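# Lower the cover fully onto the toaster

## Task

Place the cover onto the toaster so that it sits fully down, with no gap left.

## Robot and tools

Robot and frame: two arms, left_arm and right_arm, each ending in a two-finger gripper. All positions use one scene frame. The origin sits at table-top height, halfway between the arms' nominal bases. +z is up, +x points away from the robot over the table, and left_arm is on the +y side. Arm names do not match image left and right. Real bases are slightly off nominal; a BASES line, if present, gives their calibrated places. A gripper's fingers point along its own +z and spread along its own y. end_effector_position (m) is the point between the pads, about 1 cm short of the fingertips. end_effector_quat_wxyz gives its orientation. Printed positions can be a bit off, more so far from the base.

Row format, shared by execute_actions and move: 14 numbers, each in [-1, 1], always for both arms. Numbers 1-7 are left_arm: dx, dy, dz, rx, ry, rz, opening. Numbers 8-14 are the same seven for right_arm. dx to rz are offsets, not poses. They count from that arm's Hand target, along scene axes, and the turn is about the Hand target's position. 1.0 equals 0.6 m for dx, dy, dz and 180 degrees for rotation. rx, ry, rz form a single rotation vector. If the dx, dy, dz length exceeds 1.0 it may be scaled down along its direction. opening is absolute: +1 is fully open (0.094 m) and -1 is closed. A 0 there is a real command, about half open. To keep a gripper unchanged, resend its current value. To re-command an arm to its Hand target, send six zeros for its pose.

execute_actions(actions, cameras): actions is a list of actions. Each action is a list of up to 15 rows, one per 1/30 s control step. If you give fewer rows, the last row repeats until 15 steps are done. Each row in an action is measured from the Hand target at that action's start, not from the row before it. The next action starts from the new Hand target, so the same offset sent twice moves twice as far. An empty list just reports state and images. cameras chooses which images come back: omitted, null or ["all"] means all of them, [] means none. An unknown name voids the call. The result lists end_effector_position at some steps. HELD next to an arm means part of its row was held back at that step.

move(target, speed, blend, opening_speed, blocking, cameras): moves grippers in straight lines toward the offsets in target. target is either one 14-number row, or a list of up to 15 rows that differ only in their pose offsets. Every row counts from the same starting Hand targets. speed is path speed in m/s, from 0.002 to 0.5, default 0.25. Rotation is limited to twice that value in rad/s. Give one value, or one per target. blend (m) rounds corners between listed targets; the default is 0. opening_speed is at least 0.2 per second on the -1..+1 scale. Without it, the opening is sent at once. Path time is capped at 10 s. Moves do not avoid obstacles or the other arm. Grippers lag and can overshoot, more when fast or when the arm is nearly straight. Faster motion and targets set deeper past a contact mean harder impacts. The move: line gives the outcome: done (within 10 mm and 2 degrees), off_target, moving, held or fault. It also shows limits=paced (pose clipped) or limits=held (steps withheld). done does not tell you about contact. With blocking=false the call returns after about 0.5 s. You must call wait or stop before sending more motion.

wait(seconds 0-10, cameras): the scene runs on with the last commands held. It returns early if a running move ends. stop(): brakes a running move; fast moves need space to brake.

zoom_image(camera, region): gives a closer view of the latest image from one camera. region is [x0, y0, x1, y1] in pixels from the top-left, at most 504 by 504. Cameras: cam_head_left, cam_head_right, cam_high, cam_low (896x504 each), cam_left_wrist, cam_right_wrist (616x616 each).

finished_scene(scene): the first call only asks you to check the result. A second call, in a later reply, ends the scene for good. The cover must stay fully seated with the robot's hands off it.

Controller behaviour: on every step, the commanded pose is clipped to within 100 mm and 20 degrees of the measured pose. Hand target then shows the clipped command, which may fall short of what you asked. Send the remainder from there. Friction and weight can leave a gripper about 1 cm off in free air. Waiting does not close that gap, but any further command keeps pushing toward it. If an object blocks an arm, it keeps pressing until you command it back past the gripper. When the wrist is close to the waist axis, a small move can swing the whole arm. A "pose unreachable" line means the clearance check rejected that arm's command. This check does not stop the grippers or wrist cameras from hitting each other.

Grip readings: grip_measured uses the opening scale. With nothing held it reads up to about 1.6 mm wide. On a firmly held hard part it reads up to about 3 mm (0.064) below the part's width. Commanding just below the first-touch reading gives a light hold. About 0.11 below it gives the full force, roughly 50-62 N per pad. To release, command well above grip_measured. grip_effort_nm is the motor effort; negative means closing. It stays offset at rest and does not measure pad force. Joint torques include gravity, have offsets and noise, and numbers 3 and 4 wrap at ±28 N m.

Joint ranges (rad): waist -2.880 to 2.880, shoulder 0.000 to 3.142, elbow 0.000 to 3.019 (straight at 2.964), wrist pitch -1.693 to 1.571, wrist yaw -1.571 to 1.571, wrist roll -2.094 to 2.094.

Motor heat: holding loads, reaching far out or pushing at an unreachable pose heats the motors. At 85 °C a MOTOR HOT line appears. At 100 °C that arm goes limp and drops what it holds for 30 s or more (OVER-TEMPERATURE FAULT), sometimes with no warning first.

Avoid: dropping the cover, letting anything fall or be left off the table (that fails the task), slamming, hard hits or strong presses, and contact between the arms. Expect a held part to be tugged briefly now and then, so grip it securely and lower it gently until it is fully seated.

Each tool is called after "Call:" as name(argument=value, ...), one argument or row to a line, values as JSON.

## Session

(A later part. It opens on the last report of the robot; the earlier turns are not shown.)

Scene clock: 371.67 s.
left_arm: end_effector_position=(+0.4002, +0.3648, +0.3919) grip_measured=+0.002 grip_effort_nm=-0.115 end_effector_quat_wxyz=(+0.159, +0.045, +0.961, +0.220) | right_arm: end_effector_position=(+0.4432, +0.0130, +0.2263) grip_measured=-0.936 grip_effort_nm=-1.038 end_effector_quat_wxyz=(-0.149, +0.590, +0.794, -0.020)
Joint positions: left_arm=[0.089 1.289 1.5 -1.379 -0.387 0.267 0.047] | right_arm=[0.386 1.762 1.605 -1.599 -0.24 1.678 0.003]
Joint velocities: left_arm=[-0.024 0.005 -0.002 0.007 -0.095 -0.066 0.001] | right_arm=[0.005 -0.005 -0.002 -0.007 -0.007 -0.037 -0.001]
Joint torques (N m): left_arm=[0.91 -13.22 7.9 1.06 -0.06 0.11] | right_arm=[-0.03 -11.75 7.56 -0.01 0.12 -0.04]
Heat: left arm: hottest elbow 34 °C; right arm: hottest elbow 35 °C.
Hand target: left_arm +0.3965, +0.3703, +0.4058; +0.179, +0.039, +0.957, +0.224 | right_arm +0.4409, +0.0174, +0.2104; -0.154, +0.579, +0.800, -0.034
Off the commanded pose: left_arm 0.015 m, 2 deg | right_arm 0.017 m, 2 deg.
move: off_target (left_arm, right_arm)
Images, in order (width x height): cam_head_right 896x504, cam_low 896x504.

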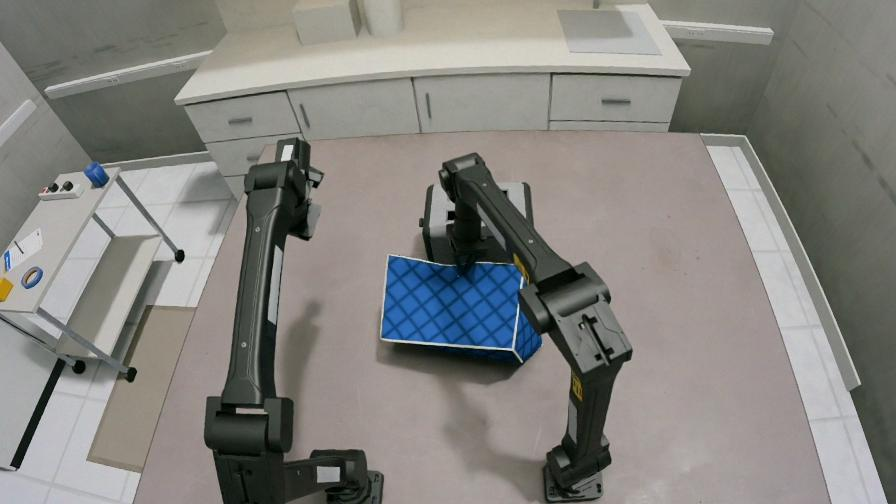

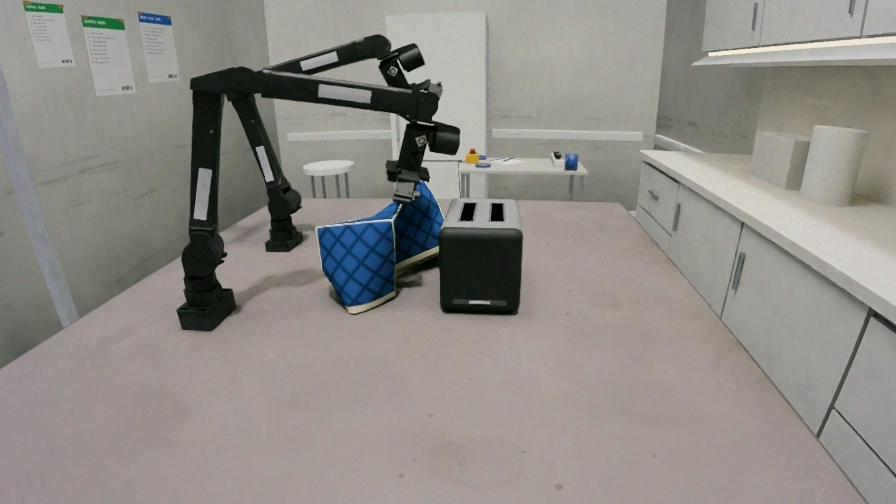

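Call:
move(
  target=[0,0,0,0,0,0,0,-0.08,0,-0.02,0,0,0.06,-1],
  speed=0.1,
  cameras=["cam_low","cam_head_right"],
)

Call:
move(
  target=[0,0,0,0,0,0,0,0,0,0,0,0,0,1],
  opening_speed=1,
  cameras=["cam_low"],
)

Call:
move(
  target=[0,0,0,0,0,0,0,-0.05,-0.15,0.25,0,0,0,1],
  speed=0.12,
)

Scene clock: 377.30 s.
left_arm: end_effector_position=(+0.4002, +0.3648, +0.3919) grip_measured=+0.002 grip_effort_nm=-0.100 end_effector_quat_wxyz=(+0.159, +0.045, +0.961, +0.220) | right_arm: end_effector_position=(+0.3971, +0.0153, +0.1933) grip_measured=-0.936 grip_effort_nm=-1.038 end_effector_quat_wxyz=(-0.158, +0.513, +0.842, -0.056)
Joint positions: left_arm=[0.089 1.289 1.5 -1.379 -0.387 0.267 0.047] | right_arm=[0.443 1.731 1.466 -1.569 -0.211 1.547 0.003]
Joint velocities: left_arm=[0.005 -0.015 0.007 0.012 0.022 -0.007 0] | right_arm=[-0.015 0.005 0.007 -0.012 -0.022 -0.007 -0.001]
Joint torques (N m): left_arm=[0.91 -13.45 7.88 1.18 -0.06 0.11] | right_arm=[0.03 -14.27 7.13 -0.1 0.14 -0.05]
Heat: left arm: hottest elbow 34 °C; right arm: hottest elbow 34 °C.
Hand target: left_arm +0.3965, +0.3703, +0.4058; +0.179, +0.039, +0.957, +0.224 | right_arm +0.3927, +0.0173, +0.1990; -0.151, +0.501, +0.851, -0.048
Off the commanded pose: left_arm 0.015 m, 2 deg | right_arm 0.007 m, 2 deg.
move: off_target (left_arm)
Images, in order (width x height): cam_head_right 896x504, cam_low 896x504.

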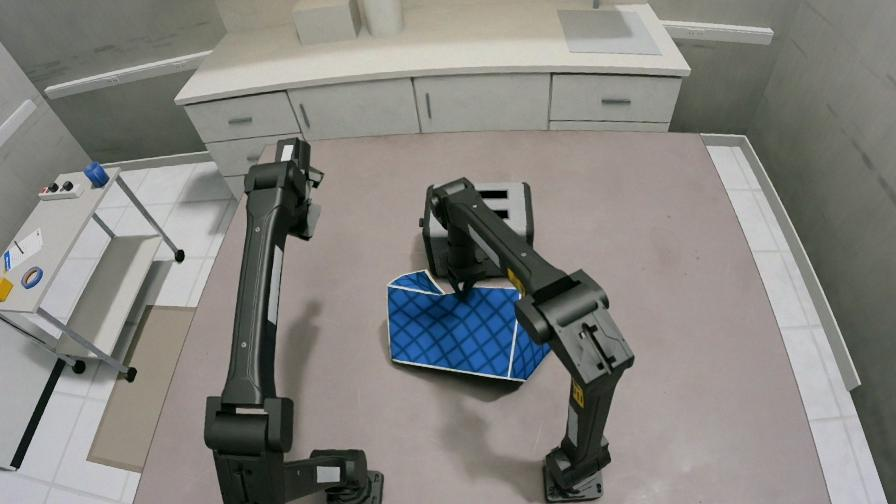

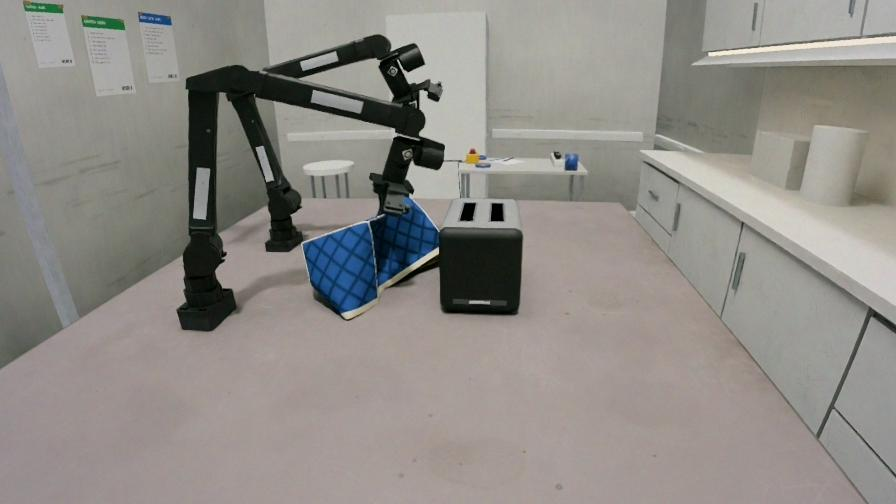

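Scene clock: 379.70 s.
left_arm: end_effector_position=(+0.4002, +0.3648, +0.3919) grip_measured=+0.002 grip_effort_nm=-0.105 end_effector_quat_wxyz=(+0.159, +0.045, +0.961, +0.220) | right_arm: end_effector_position=(+0.3970, +0.0152, +0.1929) grip_measured=+0.997 grip_effort_nm=0.105 end_effector_quat_wxyz=(-0.158, +0.512, +0.843, -0.056)
Joint positions: left_arm=[0.089 1.289 1.5 -1.379 -0.387 0.267 0.047] | right_arm=[0.443 1.731 1.465 -1.569 -0.211 1.544 0.094]
Joint velocities: left_arm=[-0.005 0.005 -0.002 -0.002 0.037 0.081 -0.001] | right_arm=[0.005 -0.005 -0.042 0.007 -0.081 0.037 0]
Joint torques (N m): left_arm=[1.26 -13.22 7.87 1.1 -0.07 0.11] | right_arm=[-0.21 -14.27 7.15 -0.1 0.13 -0.01]
Heat: left arm: hottest elbow 34 °C; right arm: hottest elbow 34 °C.
Hand target: left_arm +0.3965, +0.3703, +0.4058; +0.179, +0.039, +0.957, +0.224 | right_arm +0.3927, +0.0173, +0.1990; -0.151, +0.501, +0.851, -0.048
Off the commanded pose: left_arm 0.015 m, 2 deg | right_arm 0.008 m, 2 deg.
move: off_target (left_arm)
Images, in order (width x height): cam_low 896x504.

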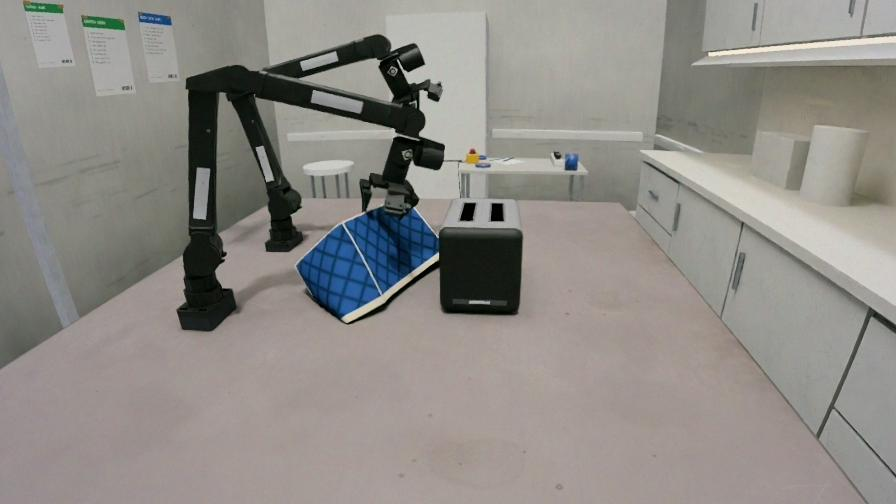

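Scene clock: 381.83 s.
left_arm: end_effector_position=(+0.4002, +0.3648, +0.3919) grip_measured=+0.002 grip_effort_nm=-0.100 end_effector_quat_wxyz=(+0.159, +0.045, +0.961, +0.220) | right_arm: end_effector_position=(+0.3663, -0.0667, +0.3464) grip_measured=+0.998 grip_effort_nm=0.110 end_effector_quat_wxyz=(-0.067, +0.520, +0.850, +0.058)
Joint positions: left_arm=[0.089 1.289 1.5 -1.379 -0.387 0.267 0.047] | right_arm=[0.307 1.357 1.465 -1.672 -0.178 1.442 0.094]
Joint velocities: left_arm=[-0.005 0.005 -0.012 0.007 -0.022 -0.066 0] | right_arm=[-0.005 -0.015 -0.007 -0.002 -0.007 -0.037 0]
Joint torques (N m): left_arm=[1.03 -13.33 7.88 1.1 -0.08 0.08] | right_arm=[-1.73 -8.94 8.96 -0.05 0.19 -0.04]
Heat: left arm: hottest elbow 34 °C; right arm: hottest elbow 34 °C.
Hand target: left_arm +0.3965, +0.3703, +0.4058; +0.179, +0.039, +0.957, +0.224 | right_arm +0.3653, -0.0724, +0.3511; -0.150, +0.501, +0.851, -0.049
Off the commanded pose: left_arm 0.015 m, 2 deg | right_arm 0.008 m, 16 deg.
joint sent to its limit (right arm) — joint 4 (wrist pitch), lower limit. The joint targets are off in orientation, not in position.
move: off_target (left_arm, right_arm)

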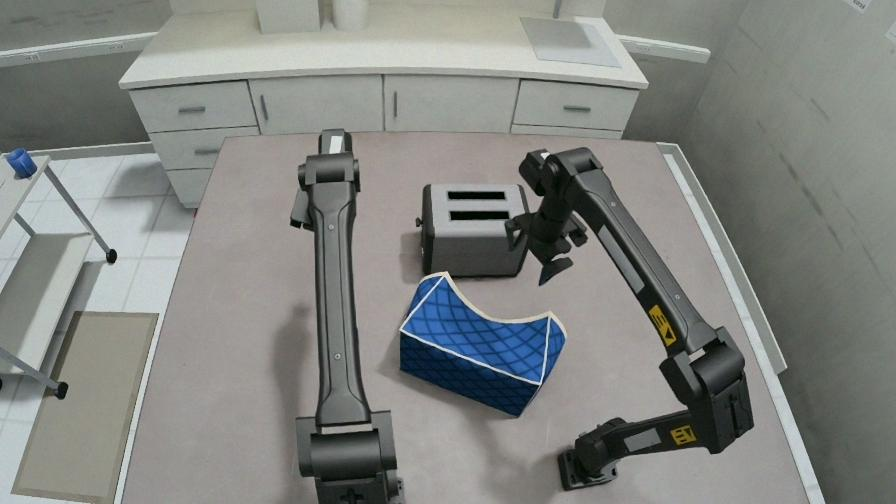

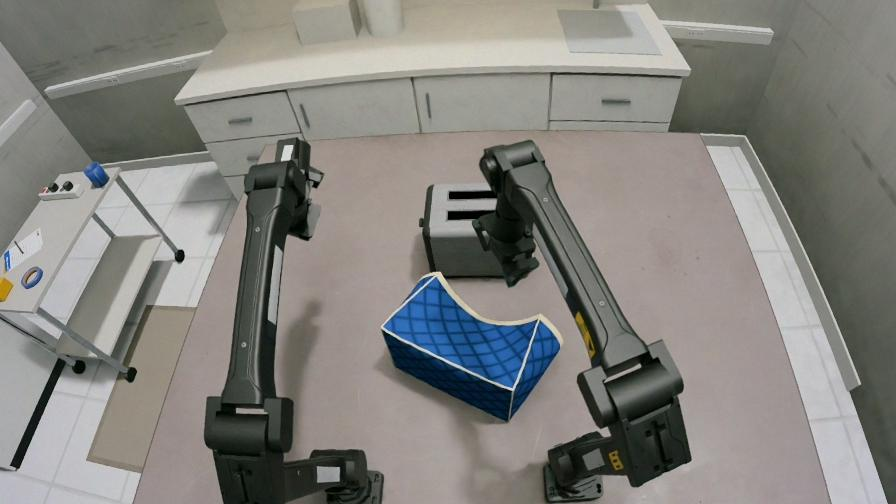

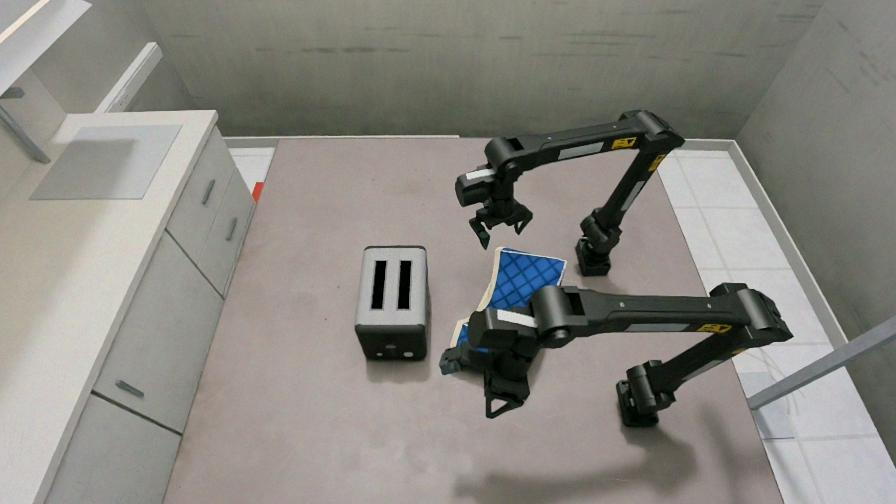

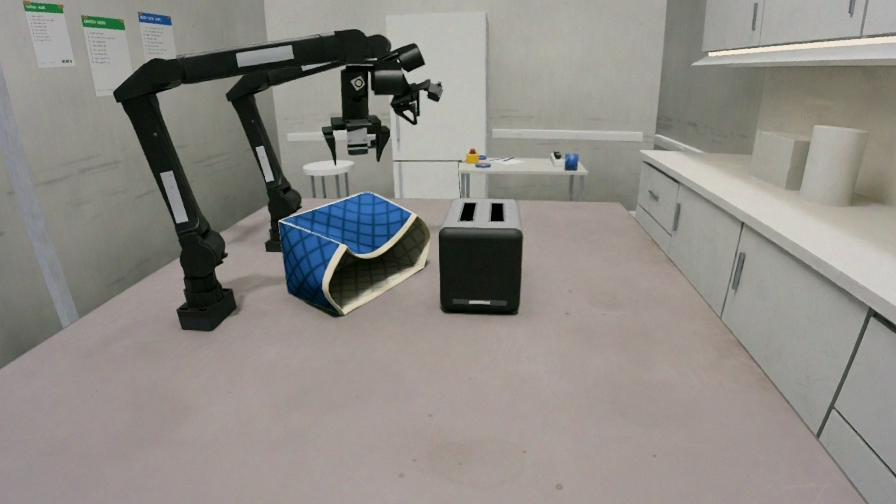

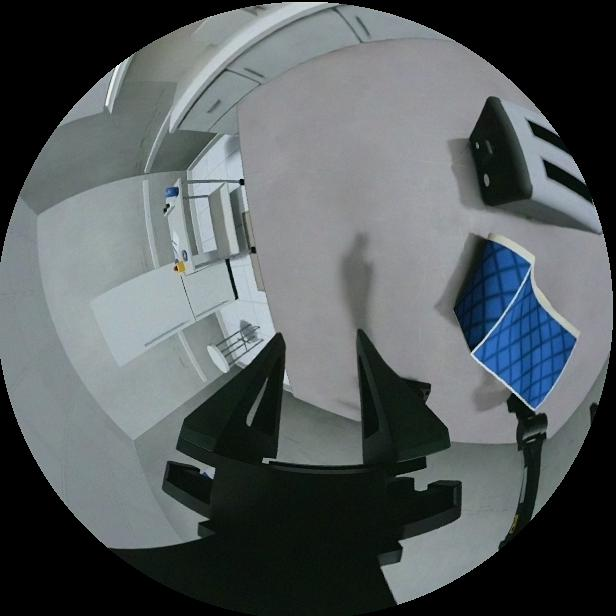

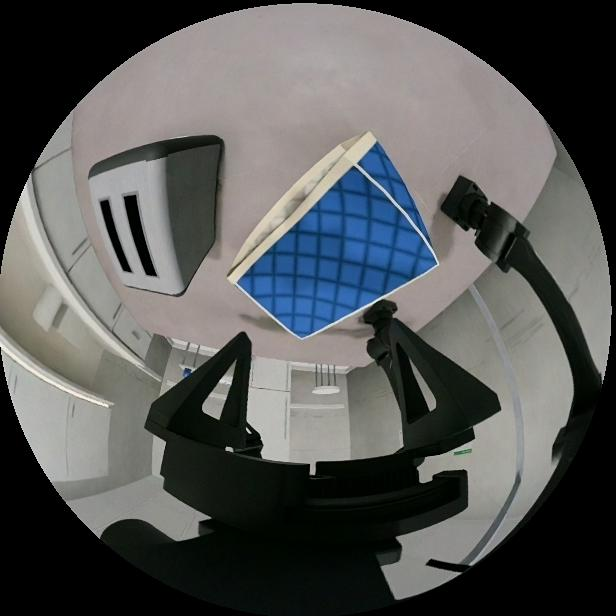

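Call:
move(
  target=[0,0,0,-0.417,-0.107,0.297,1,0.0,-0.3,0.08,0,0,0,1],
  speed=0.2,
  cameras=[],
)

Call:
move(
  target=[-0.343,-0.507,-0.1,0,0,0,1,0,0,0,0,0,0,1],
  speed=0.2,
  cameras=["cam_left_wrist","cam_head_right"],
)

Scene clock: 401.90 s.
left_arm: end_effector_position=(+0.4000, +0.3653, +0.3933) grip_measured=+0.998 grip_effort_nm=0.110 end_effector_quat_wxyz=(+0.172, -0.509, +0.780, -0.323) | right_arm: end_effector_position=(+0.3693, -0.2487, +0.3846) grip_measured=+0.998 grip_effort_nm=0.105 end_effector_quat_wxyz=(+0.046, +0.517, +0.853, +0.047)
Joint positions: left_arm=[0.447 1.236 1.395 -1.238 0.589 -0.856 0.094] | right_arm=[-0.118 1.225 1.45 -1.672 -0.042 1.011 0.094]
Joint velocities: left_arm=[-0.005 -0.005 -0.007 -0.012 0.051 0.022 0] | right_arm=[-0.015 -0.015 -0.002 -0.012 -0.081 0.066 0]
Joint torques (N m): left_arm=[1.14 -12.34 7.99 1.25 0.4 0.05] | right_arm=[-1.67 -7.88 10.97 0.12 0.28 -0.06]
Heat: left arm: hottest elbow 35 °C; right arm: hottest elbow 33 °C.
Hand target: left_arm +0.3962, +0.3697, +0.4077; +0.193, -0.509, +0.773, -0.326 | right_arm +0.3666, -0.2529, +0.4008; -0.108, +0.508, +0.854, -0.034
Off the commanded pose: left_arm 0.014 m, 3 deg | right_arm 0.016 m, 25 deg; orientation clipped.
joint sent to its limit (right arm) — joint 4 (wrist pitch), lower limit. The joint targets are off in orientation, not in position.
move: off_target (left_arm, right_arm); limits=paced
No camera images: "cameras" was empty.

Scene clock: 404.87 s.
left_arm: end_effector_position=(+0.1883, +0.0757, +0.3360) grip_measured=+0.998 grip_effort_nm=0.105 end_effector_quat_wxyz=(+0.190, -0.511, +0.776, -0.316) | right_arm: end_effector_position=(+0.3693, -0.2488, +0.3846) grip_measured=+0.998 grip_effort_nm=0.115 end_effector_quat_wxyz=(+0.046, +0.517, +0.854, +0.046)
Joint positions: left_arm=[-0.834 0.643 0.885 -1.094 -0.259 -1.896 0.094] | right_arm=[-0.118 1.225 1.45 -1.672 -0.041 1.01 0.094]
Joint velocities: left_arm=[-0.005 -0.015 -0.007 -0.017 -0.051 -0.037 -0.001] | right_arm=[0.005 -0.015 -0.007 0.002 -0.037 0.007 0.001]
Joint torques (N m): left_arm=[-1.2 0.15 8.59 1.16 -0.33 0.03] | right_arm=[-1.73 -7.82 10.99 0.12 0.27 -0.06]
Heat: left arm: hottest elbow 35 °C; right arm: hottest elbow 33 °C.
Hand target: left_arm +0.1896, +0.0688, +0.3397; +0.189, -0.510, +0.776, -0.321 | right_arm +0.3666, -0.2529, +0.4008; -0.108, +0.508, +0.854, -0.034
Off the commanded pose: left_arm 0.016 m, 1 deg | right_arm 0.017 m, 20 deg.
joint sent to its limit (right arm) — joint 4 (wrist pitch), lower limit. The joint targets are off in orientation, not in position.
move: off_target (left_arm, right_arm)
Images, in order (width x height): cam_head_right 896x504, cam_left_wrist 616x616.

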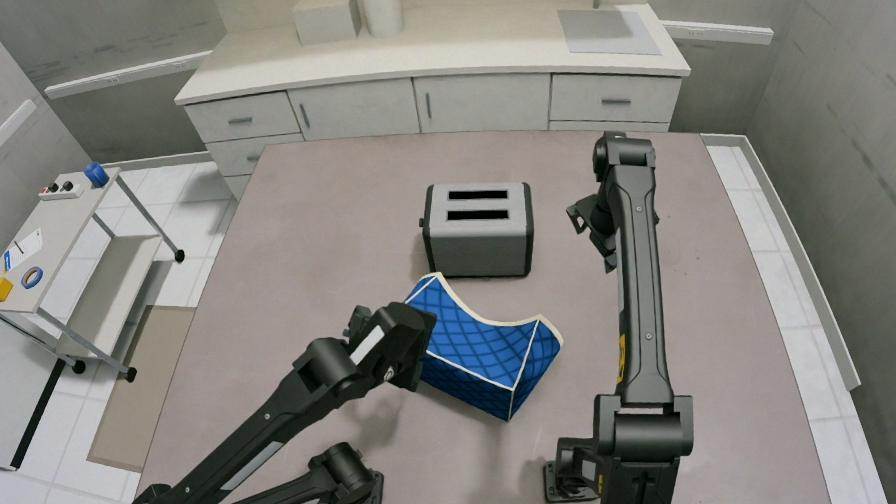

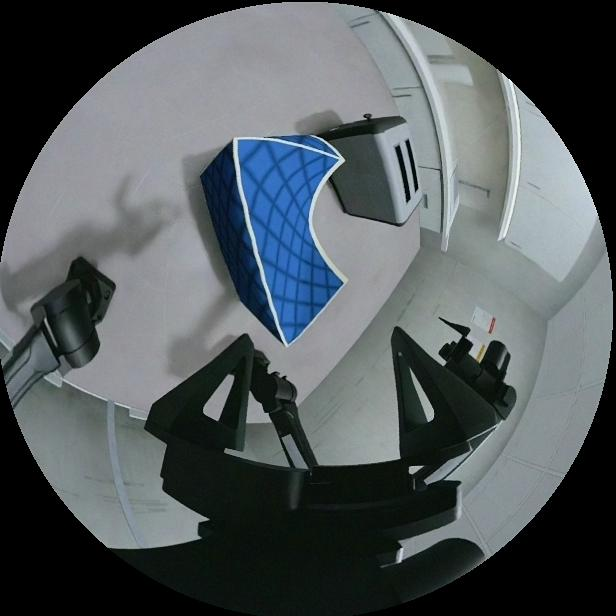

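Call:
move(
  target=[0.05,-0.03,-0.13,0,0,0,1,0,0,0,0,0,0,1],
  speed=0.12,
  cameras=["cam_left_wrist","cam_head_right"],
)

Call:
zoom_image(
  camera="cam_head_right",
  region=[330, 230, 630, 450],
)

Scene clock: 410.60 s.
left_arm: end_effector_position=(+0.2132, +0.0531, +0.2599) grip_measured=+0.998 grip_effort_nm=0.105 end_effector_quat_wxyz=(+0.185, -0.509, +0.778, -0.318) | right_arm: end_effector_position=(+0.3693, -0.2489, +0.3846) grip_measured=+0.998 grip_effort_nm=0.110 end_effector_quat_wxyz=(+0.046, +0.517, +0.854, +0.046)
Joint positions: left_arm=[-0.81 0.717 0.708 -0.838 -0.231 -1.876 0.094] | right_arm=[-0.118 1.225 1.45 -1.672 -0.041 1.01 0.094]
Joint velocities: left_arm=[0.005 -0.005 0.007 0.002 0.007 0.037 0] | right_arm=[0.005 0.005 -0.017 0.002 0.051 0.007 -0.001]
Joint torques (N m): left_arm=[0.85 -1.67 8.43 1.59 -0.02 0.22] | right_arm=[-1.61 -8 11.03 0.12 0.26 -0.07]
Heat: left arm: hottest elbow 36 °C; right arm: hottest elbow 34 °C.
Hand target: left_arm +0.2202, +0.0522, +0.2622; +0.189, -0.510, +0.775, -0.322 | right_arm +0.3666, -0.2529, +0.4008; -0.108, +0.508, +0.854, -0.034
Off the commanded pose: left_arm 0.007 m, 1 deg | right_arm 0.017 m, 20 deg.
joint sent to its limit (right arm) — joint 4 (wrist pitch), lower limit. The joint targets are off in orientation, not in position.
move: off_target (right_arm)
Images, in order (width x height): cam_head_right 896x504, cam_left_wrist 616x616.

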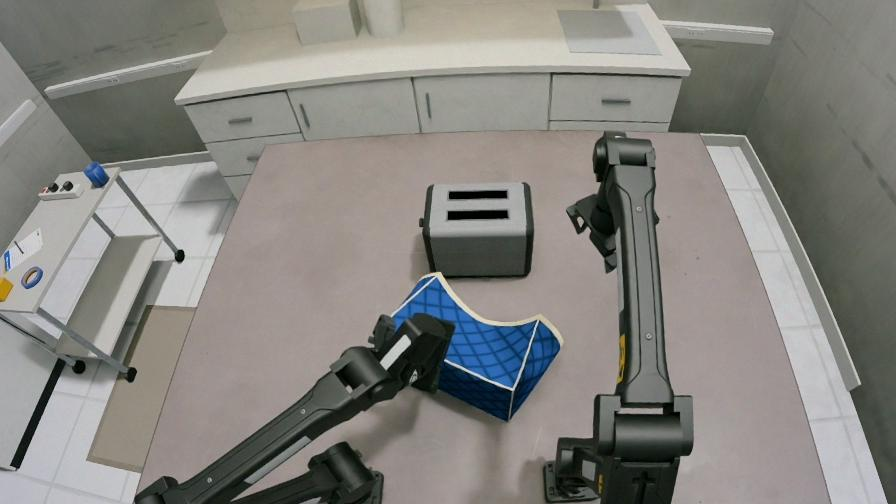

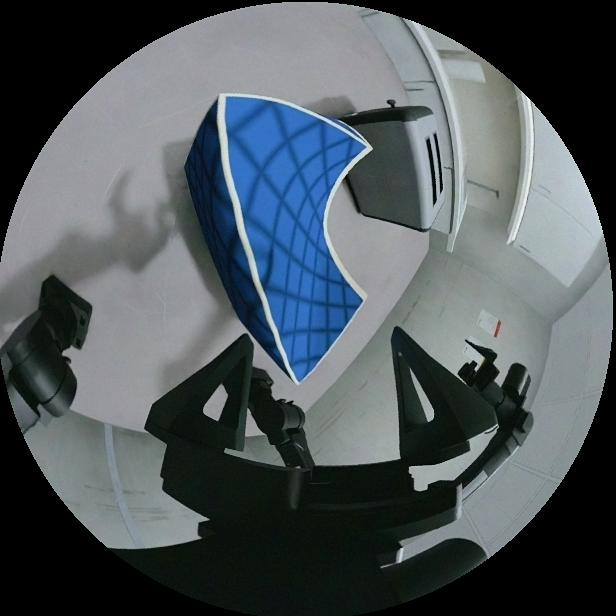

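Scaled by 1.680.

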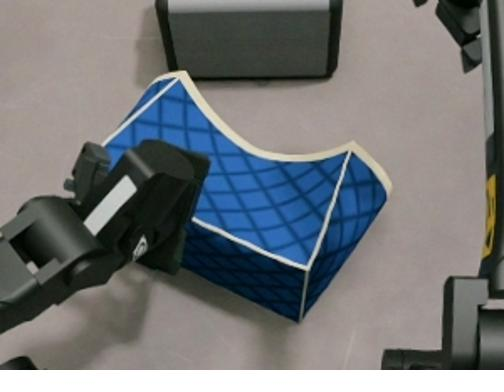

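Call:
move(
  target=[-0.01,-0.055,-0.105,0,0,0,1,0,0,0,0,0,0,1],
  speed=0.1,
  cameras=["cam_left_wrist","cam_low"],
)

Call:
zoom_image(
  camera="cam_low",
  region=[220, 120, 470, 320],
)

Scene clock: 415.97 s.
left_arm: end_effector_position=(+0.2141, +0.0284, +0.1973) grip_measured=+0.998 grip_effort_nm=0.110 end_effector_quat_wxyz=(+0.190, -0.511, +0.777, -0.314) | right_arm: end_effector_position=(+0.3693, -0.2489, +0.3846) grip_measured=+0.998 grip_effort_nm=0.105 end_effector_quat_wxyz=(+0.046, +0.517, +0.854, +0.046)
Joint positions: left_arm=[-0.89 0.818 0.587 -0.637 -0.296 -1.941 0.094] | right_arm=[-0.118 1.225 1.45 -1.672 -0.041 1.01 0.094]
Joint velocities: left_arm=[0.005 -0.005 -0.012 0.007 -0.007 0.007 0] | right_arm=[-0.005 -0.005 0.017 -0.012 -0.022 0.022 -0.001]
Joint torques (N m): left_arm=[-0.91 -2.32 8.23 1.39 -0.35 0.05] | right_arm=[-1.73 -7.77 10.99 0.09 0.26 -0.06]
Heat: left arm: hottest elbow 36 °C; right arm: hottest elbow 34 °C.
Hand target: left_arm +0.2147, +0.0207, +0.1987; +0.189, -0.510, +0.776, -0.321 | right_arm +0.3666, -0.2529, +0.4008; -0.108, +0.508, +0.854, -0.034
Off the commanded pose: left_arm 0.009 m, 1 deg | right_arm 0.017 m, 20 deg.
joint sent to its limit (right arm) — joint 4 (wrist pitch), lower limit. The joint targets are off in orientation, not in position.
move: off_target (right_arm)
Images, in order (width x height): cam_low 896x504, cam_left_wrist 616x616.

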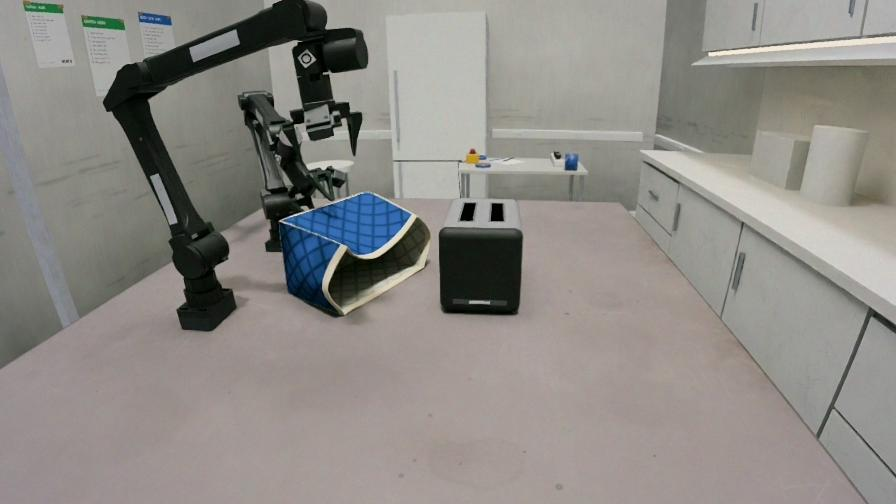

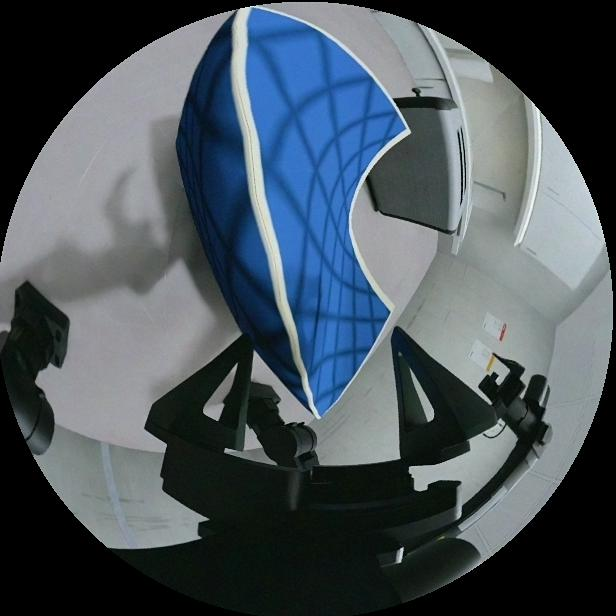

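Scaled by 2.016.

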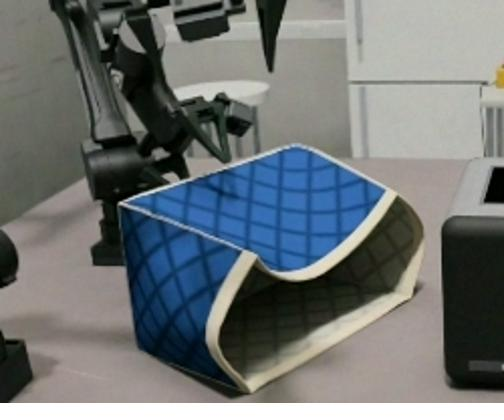

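Call:
move(
  target=[0.015,-0.045,-0.03,0,0,0,1,0,0,0,0,0,0,1],
  speed=0.1,
  cameras=["cam_left_wrist"],
)

Call:
move(
  target=[0,0,0,0,0,0,-1,0,0,0,0,0,0,1],
  opening_speed=0.8,
  cameras=["cam_left_wrist","cam_low","cam_head_right"],
)

Scene clock: 420.67 s.
left_arm: end_effector_position=(+0.2219, +0.0044, +0.1757) grip_measured=+0.998 grip_effort_nm=0.110 end_effector_quat_wxyz=(+0.190, -0.511, +0.778, -0.311) | right_arm: end_effector_position=(+0.3693, -0.2489, +0.3846) grip_measured=+0.998 grip_effort_nm=0.110 end_effector_quat_wxyz=(+0.046, +0.517, +0.854, +0.046)
Joint positions: left_arm=[-0.926 0.932 0.587 -0.54 -0.319 -1.969 0.094] | right_arm=[-0.118 1.225 1.45 -1.672 -0.041 1.01 0.094]
Joint velocities: left_arm=[0.015 -0.005 -0.007 0.002 0.037 -0.007 -0.001] | right_arm=[-0.015 -0.015 0.002 0.002 -0.051 -0.037 0.001]
Joint torques (N m): left_arm=[-1.2 -3.08 8.58 1.47 -0.39 0.03] | right_arm=[-1.73 -7.88 10.99 0.09 0.26 -0.06]
Heat: left arm: hottest elbow 36 °C; right arm: hottest elbow 34 °C.
Hand target: left_arm +0.2238, -0.0058, +0.1808; +0.189, -0.510, +0.776, -0.321 | right_arm +0.3666, -0.2529, +0.4008; -0.109, +0.508, +0.854, -0.034
Off the commanded pose: left_arm 0.012 m, 1 deg | right_arm 0.017 m, 20 deg.
joint sent to its limit (right arm) — joint 4 (wrist pitch), lower limit. The joint targets are off in orientation, not in position.
move: off_target (left_arm, right_arm)
Images, in order (width x height): cam_left_wrist 616x616.

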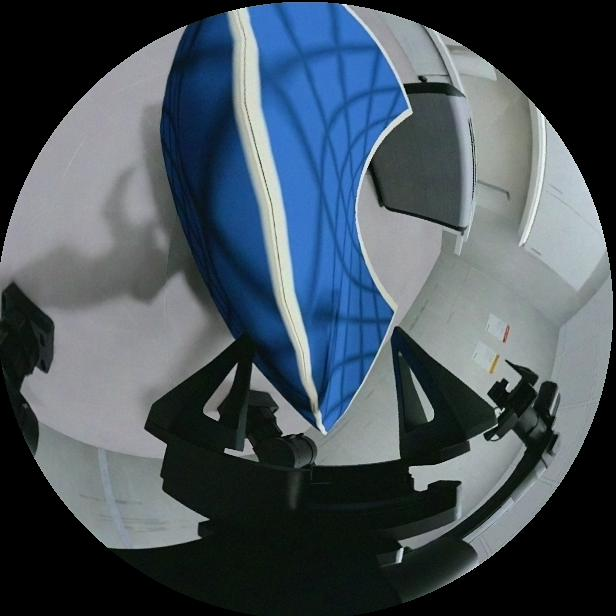

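Scene clock: 423.37 s.
left_arm: end_effector_position=(+0.2220, +0.0045, +0.1756) grip_measured=-0.901 grip_effort_nm=-0.979 end_effector_quat_wxyz=(+0.190, -0.512, +0.778, -0.310) | right_arm: end_effector_position=(+0.3693, -0.2489, +0.3846) grip_measured=+0.998 grip_effort_nm=0.115 end_effector_quat_wxyz=(+0.046, +0.517, +0.854, +0.046)
Joint positions: left_arm=[-0.926 0.932 0.587 -0.54 -0.32 -1.97 0.005] | right_arm=[-0.118 1.225 1.45 -1.672 -0.041 1.01 0.094]
Joint velocities: left_arm=[0.005 -0.005 -0.007 -0.002 0.066 0.007 0] | right_arm=[-0.024 -0.024 0.007 0.012 -0.022 -0.051 0.001]
Joint torques (N m): left_arm=[-1.08 -3.31 8.53 1.48 -0.35 0.04] | right_arm=[-1.85 -7.82 11 0.13 0.27 -0.05]
Heat: left arm: hottest elbow 36 °C; right arm: hottest elbow 35 °C.
Hand target: left_arm +0.2238, -0.0057, +0.1807; +0.189, -0.510, +0.776, -0.321 | right_arm +0.3666, -0.2529, +0.4008; -0.109, +0.508, +0.854, -0.034
Off the commanded pose: left_arm 0.012 m, 1 deg | right_arm 0.017 m, 20 deg.
joint sent to its limit (right arm) — joint 4 (wrist pitch), lower limit. The joint targets are off in orientation, not in position.
move: off_target (left_arm, right_arm)
Images, in order (width x height): cam_head_right 896x504, cam_low 896x504, cam_left_wrist 616x616.

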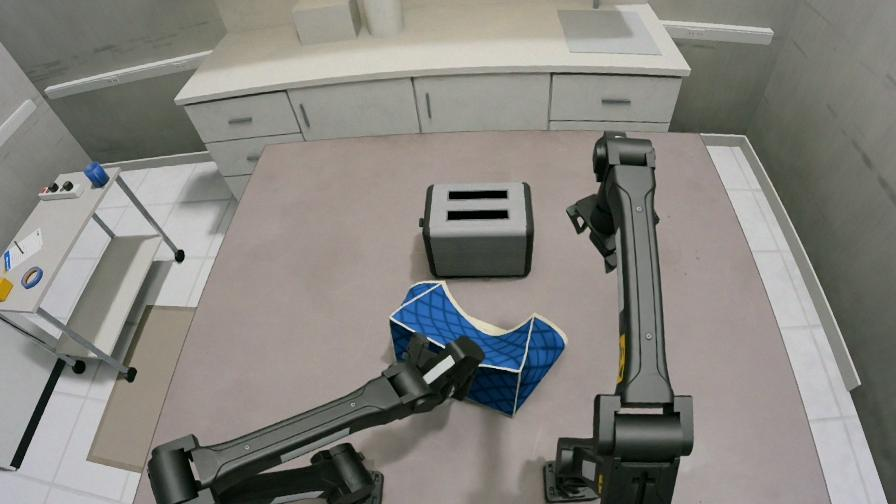

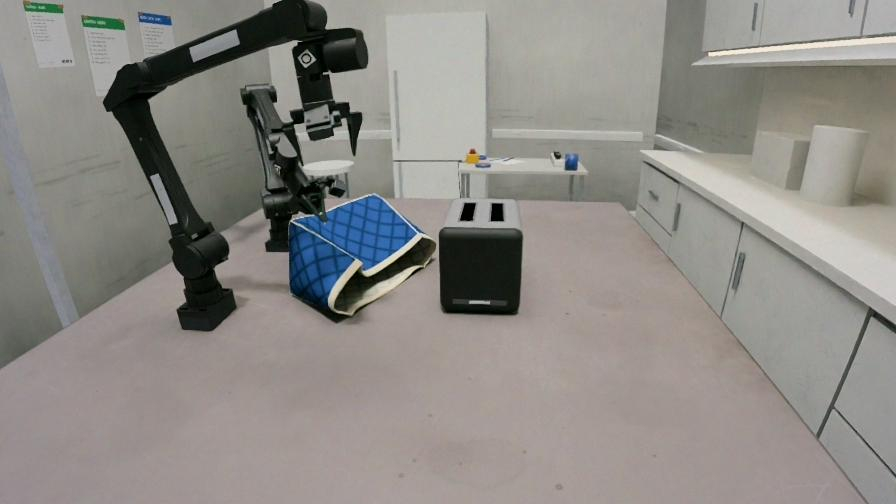

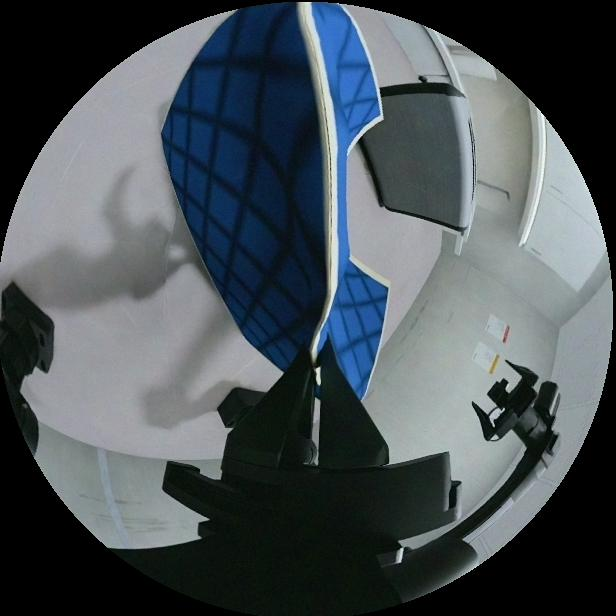

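Call:
move(
  target=[-0.03,0,0.2,0,0,0,-1,0,0,0,0,0,0,1],
  speed=0.12,
  cameras=[],
)

Call:
move(
  target=[0.04,-0.02,0.06,0,0.25,0,-1,0,0,0,0,0,0,1],
  speed=0.12,
  cameras=[],
)

Call:
move(
  target=[0.0,0,0.04,0,0,0.12,-1,0,0,0,0,0,0,1],
  speed=0.12,
  cameras=["cam_low","cam_head_right"],
)

Scene clock: 429.50 s.
left_arm: end_effector_position=(+0.2031, +0.0033, +0.2642) grip_measured=-0.904 grip_effort_nm=-1.023 end_effector_quat_wxyz=(+0.189, -0.512, +0.787, -0.287) | right_arm: end_effector_position=(+0.3693, -0.2489, +0.3846) grip_measured=+0.998 grip_effort_nm=0.110 end_effector_quat_wxyz=(+0.046, +0.517, +0.854, +0.046)
Joint positions: left_arm=[-0.989 0.869 0.814 -0.898 -0.357 -2.023 0.005] | right_arm=[-0.118 1.225 1.45 -1.672 -0.041 1.01 0.094]
Joint velocities: left_arm=[-0.024 -0.015 0.017 -0.007 -0.007 -0.022 0] | right_arm=[0.015 0.015 0.012 0.002 0.051 -0.007 0]
Joint torques (N m): left_arm=[-1.03 -5.71 11.97 0.61 -0.48 0.07] | right_arm=[-1.79 -7.88 10.97 0.13 0.26 -0.06]
Heat: left arm: hottest elbow 37 °C; right arm: hottest elbow 35 °C.
Hand target: left_arm +0.2048, -0.0076, +0.3001; +0.189, -0.510, +0.776, -0.320 | right_arm +0.3666, -0.2529, +0.4008; -0.109, +0.508, +0.854, -0.034
Off the commanded pose: left_arm 0.038 m, 4 deg | right_arm 0.017 m, 20 deg.
joint sent to its limit (right arm) — joint 4 (wrist pitch), lower limit. The joint targets are off in orientation, not in position.
move: off_target (left_arm, right_arm)
No camera images: "cameras" was empty.

Scene clock: 433.40 s.
left_arm: end_effector_position=(+0.2150, -0.0159, +0.3208) grip_measured=-0.904 grip_effort_nm=-1.028 end_effector_quat_wxyz=(-0.124, -0.599, +0.787, -0.084) | right_arm: end_effector_position=(+0.3693, -0.2489, +0.3846) grip_measured=+0.998 grip_effort_nm=0.115 end_effector_quat_wxyz=(+0.046, +0.517, +0.854, +0.046)
Joint positions: left_arm=[-0.703 1.242 1.332 -1.549 0.279 -2.015 0.005] | right_arm=[-0.118 1.225 1.45 -1.672 -0.041 1.01 0.094]
Joint velocities: left_arm=[-0.005 -0.015 -0.007 0.007 -0.007 0.051 0] | right_arm=[-0.005 -0.015 -0.007 -0.007 0.007 -0.007 0.001]
Joint torques (N m): left_arm=[1.03 -8.59 11.04 -0.29 0.31 0.16] | right_arm=[-1.85 -7.88 10.97 0.09 0.26 -0.05]
Heat: left arm: hottest elbow 38 °C; right arm: hottest elbow 35 °C.
Hand target: left_arm +0.2277, -0.0204, +0.3387; -0.122, -0.598, +0.786, -0.101 | right_arm +0.3666, -0.2529, +0.4008; -0.109, +0.508, +0.854, -0.034
Off the commanded pose: left_arm 0.021 m, 2 deg | right_arm 0.017 m, 20 deg.
joint sent to its limit (right arm) — joint 4 (wrist pitch), lower limit. The joint targets are off in orientation, not in position.
move: off_target (left_arm, right_arm)
No camera images: "cameras" was empty.

Scene clock: 435.43 s.
left_arm: end_effector_position=(+0.2173, -0.0178, +0.3406) grip_measured=-0.904 grip_effort_nm=-1.028 end_effector_quat_wxyz=(-0.155, -0.635, +0.751, -0.093) | right_arm: end_effector_position=(+0.3693, -0.2489, +0.3846) grip_measured=+0.998 grip_effort_nm=0.110 end_effector_quat_wxyz=(+0.046, +0.517, +0.854, +0.046)
Joint positions: left_arm=[-0.675 1.242 1.374 -1.576 0.342 -2.095 0.005] | right_arm=[-0.118 1.225 1.45 -1.672 -0.041 1.01 0.094]
Joint velocities: left_arm=[-0.005 -0.015 0.002 0.007 -0.007 0.022 0] | right_arm=[-0.005 -0.005 -0.002 -0.002 0.007 -0.095 0]
Joint torques (N m): left_arm=[0.38 -9.41 11.14 -0.2 0.32 -0.02] | right_arm=[-1.79 -7.82 10.99 0.09 0.27 -0.05]
Heat: left arm: hottest elbow 38 °C; right arm: hottest elbow 35 °C.
Hand target: left_arm +0.2276, -0.0206, +0.3629; -0.101, -0.734, +0.660, -0.122 | right_arm +0.3666, -0.2529, +0.4008; -0.109, +0.508, +0.854, -0.034
Off the commanded pose: left_arm 0.025 m, 17 deg | right_arm 0.017 m, 20 deg.
joint sent to its limit (left arm) — joint 6 (wrist roll), lower limit. The joint targets are off in orientation, not in position.
joint sent to its limit (right arm) — joint 4 (wrist pitch), lower limit. The joint targets are off in orientation, not in position.
move: off_target (left_arm, right_arm)
Images, in order (width x height): cam_head_right 896x504, cam_low 896x504.

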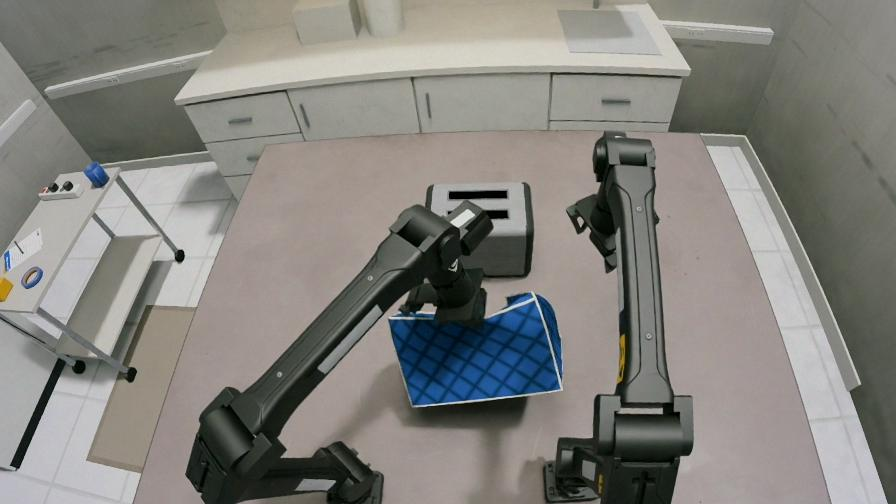

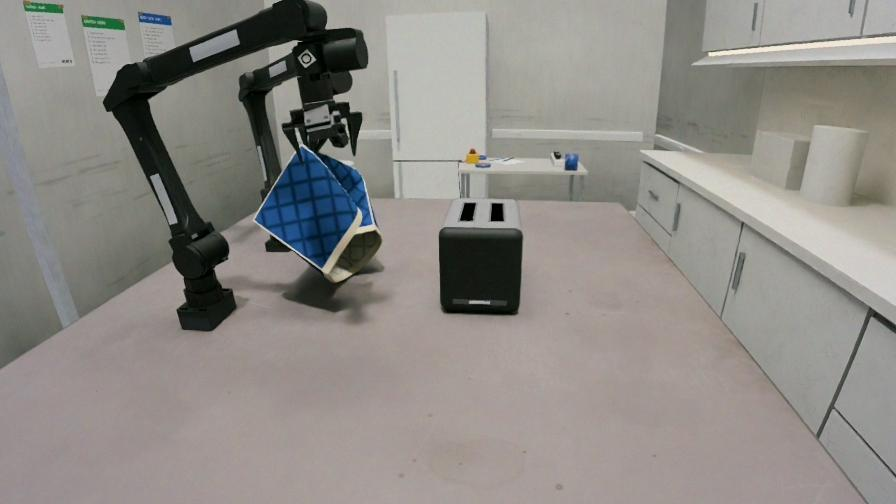

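Call:
move(
  target=[
    [0.02,0,-0.09,0,0,-0.07,-1,0,0,0,0,0,0,1],
    [0.2,0,-0.13,0,0,-0.07,-1,0,0,0,0,0,0,1],
    [0.28,0,-0.22,0,0,-0.07,-1,0,0,0,0,0,0,1],
  ],
  speed=0.12,
  cameras=["cam_low","cam_head_right","cam_high"],
)

Scene clock: 446.93 s.
left_arm: end_effector_position=(+0.3758, -0.0155, +0.2198) grip_measured=-0.904 grip_effort_nm=-1.028 end_effector_quat_wxyz=(-0.121, -0.662, +0.735, -0.086) | right_arm: end_effector_position=(+0.3693, -0.2489, +0.3846) grip_measured=+0.998 grip_effort_nm=0.110 end_effector_quat_wxyz=(+0.046, +0.517, +0.854, +0.046)
Joint positions: left_arm=[-0.491 1.594 1.428 -1.324 0.287 -1.963 0.005] | right_arm=[-0.118 1.225 1.45 -1.672 -0.041 1.01 0.094]
Joint velocities: left_arm=[-0.005 -0.015 -0.007 -0.017 -0.007 0.051 0] | right_arm=[0.005 -0.005 -0.012 -0.007 0.051 -0.022 0]
Joint torques (N m): left_arm=[0.85 -14.62 10.84 0.44 0.32 0.19] | right_arm=[-1.73 -7.94 11 0.09 0.26 -0.07]
Heat: left arm: hottest elbow 39 °C; right arm: hottest elbow 35 °C.
Hand target: left_arm +0.3970, -0.0210, +0.2338; -0.113, -0.657, +0.737, -0.112 | right_arm +0.3666, -0.2529, +0.4008; -0.109, +0.508, +0.854, -0.034
Off the commanded pose: left_arm 0.023 m, 3 deg | right_arm 0.017 m, 20 deg.
joint sent to its limit (right arm) — joint 4 (wrist pitch), lower limit. The joint targets are off in orientation, not in position.
move: off_target (left_arm, right_arm)
Images, in order (width x height): cam_head_right 896x504, cam_high 896x504, cam_low 896x504.

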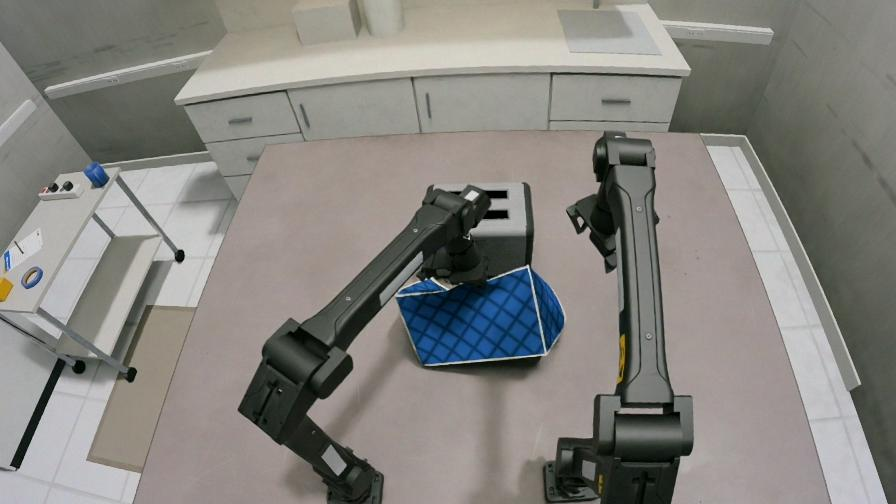

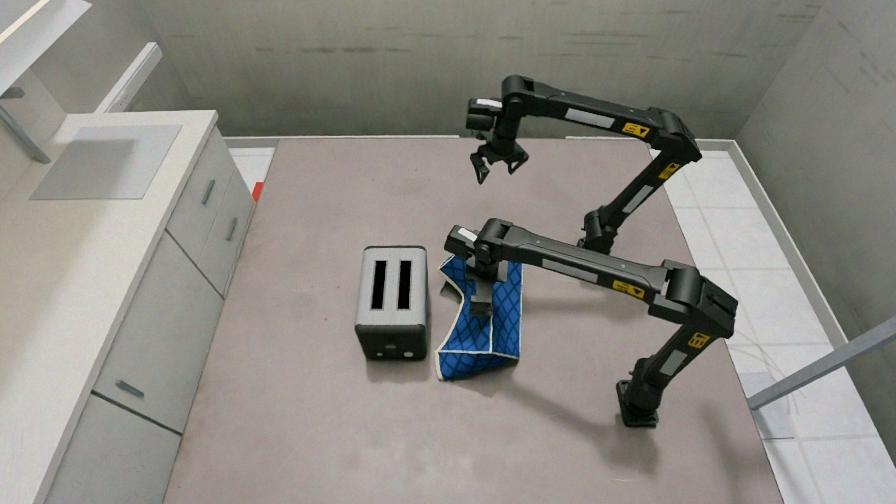

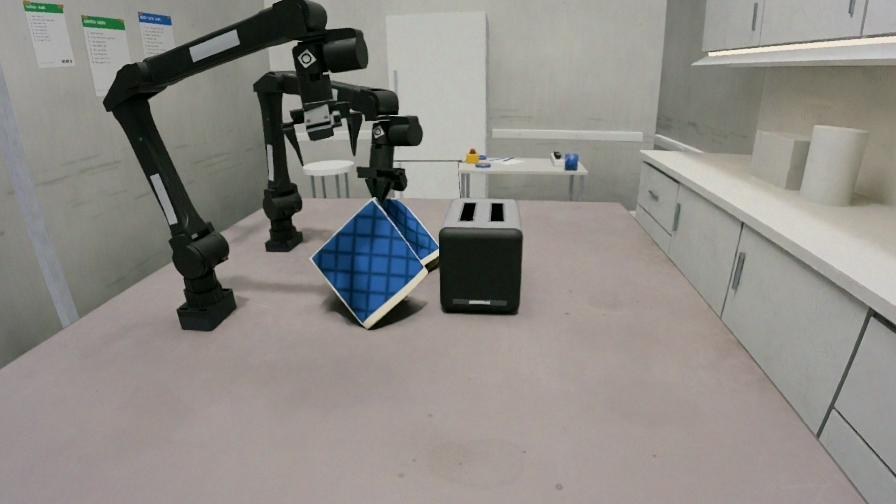

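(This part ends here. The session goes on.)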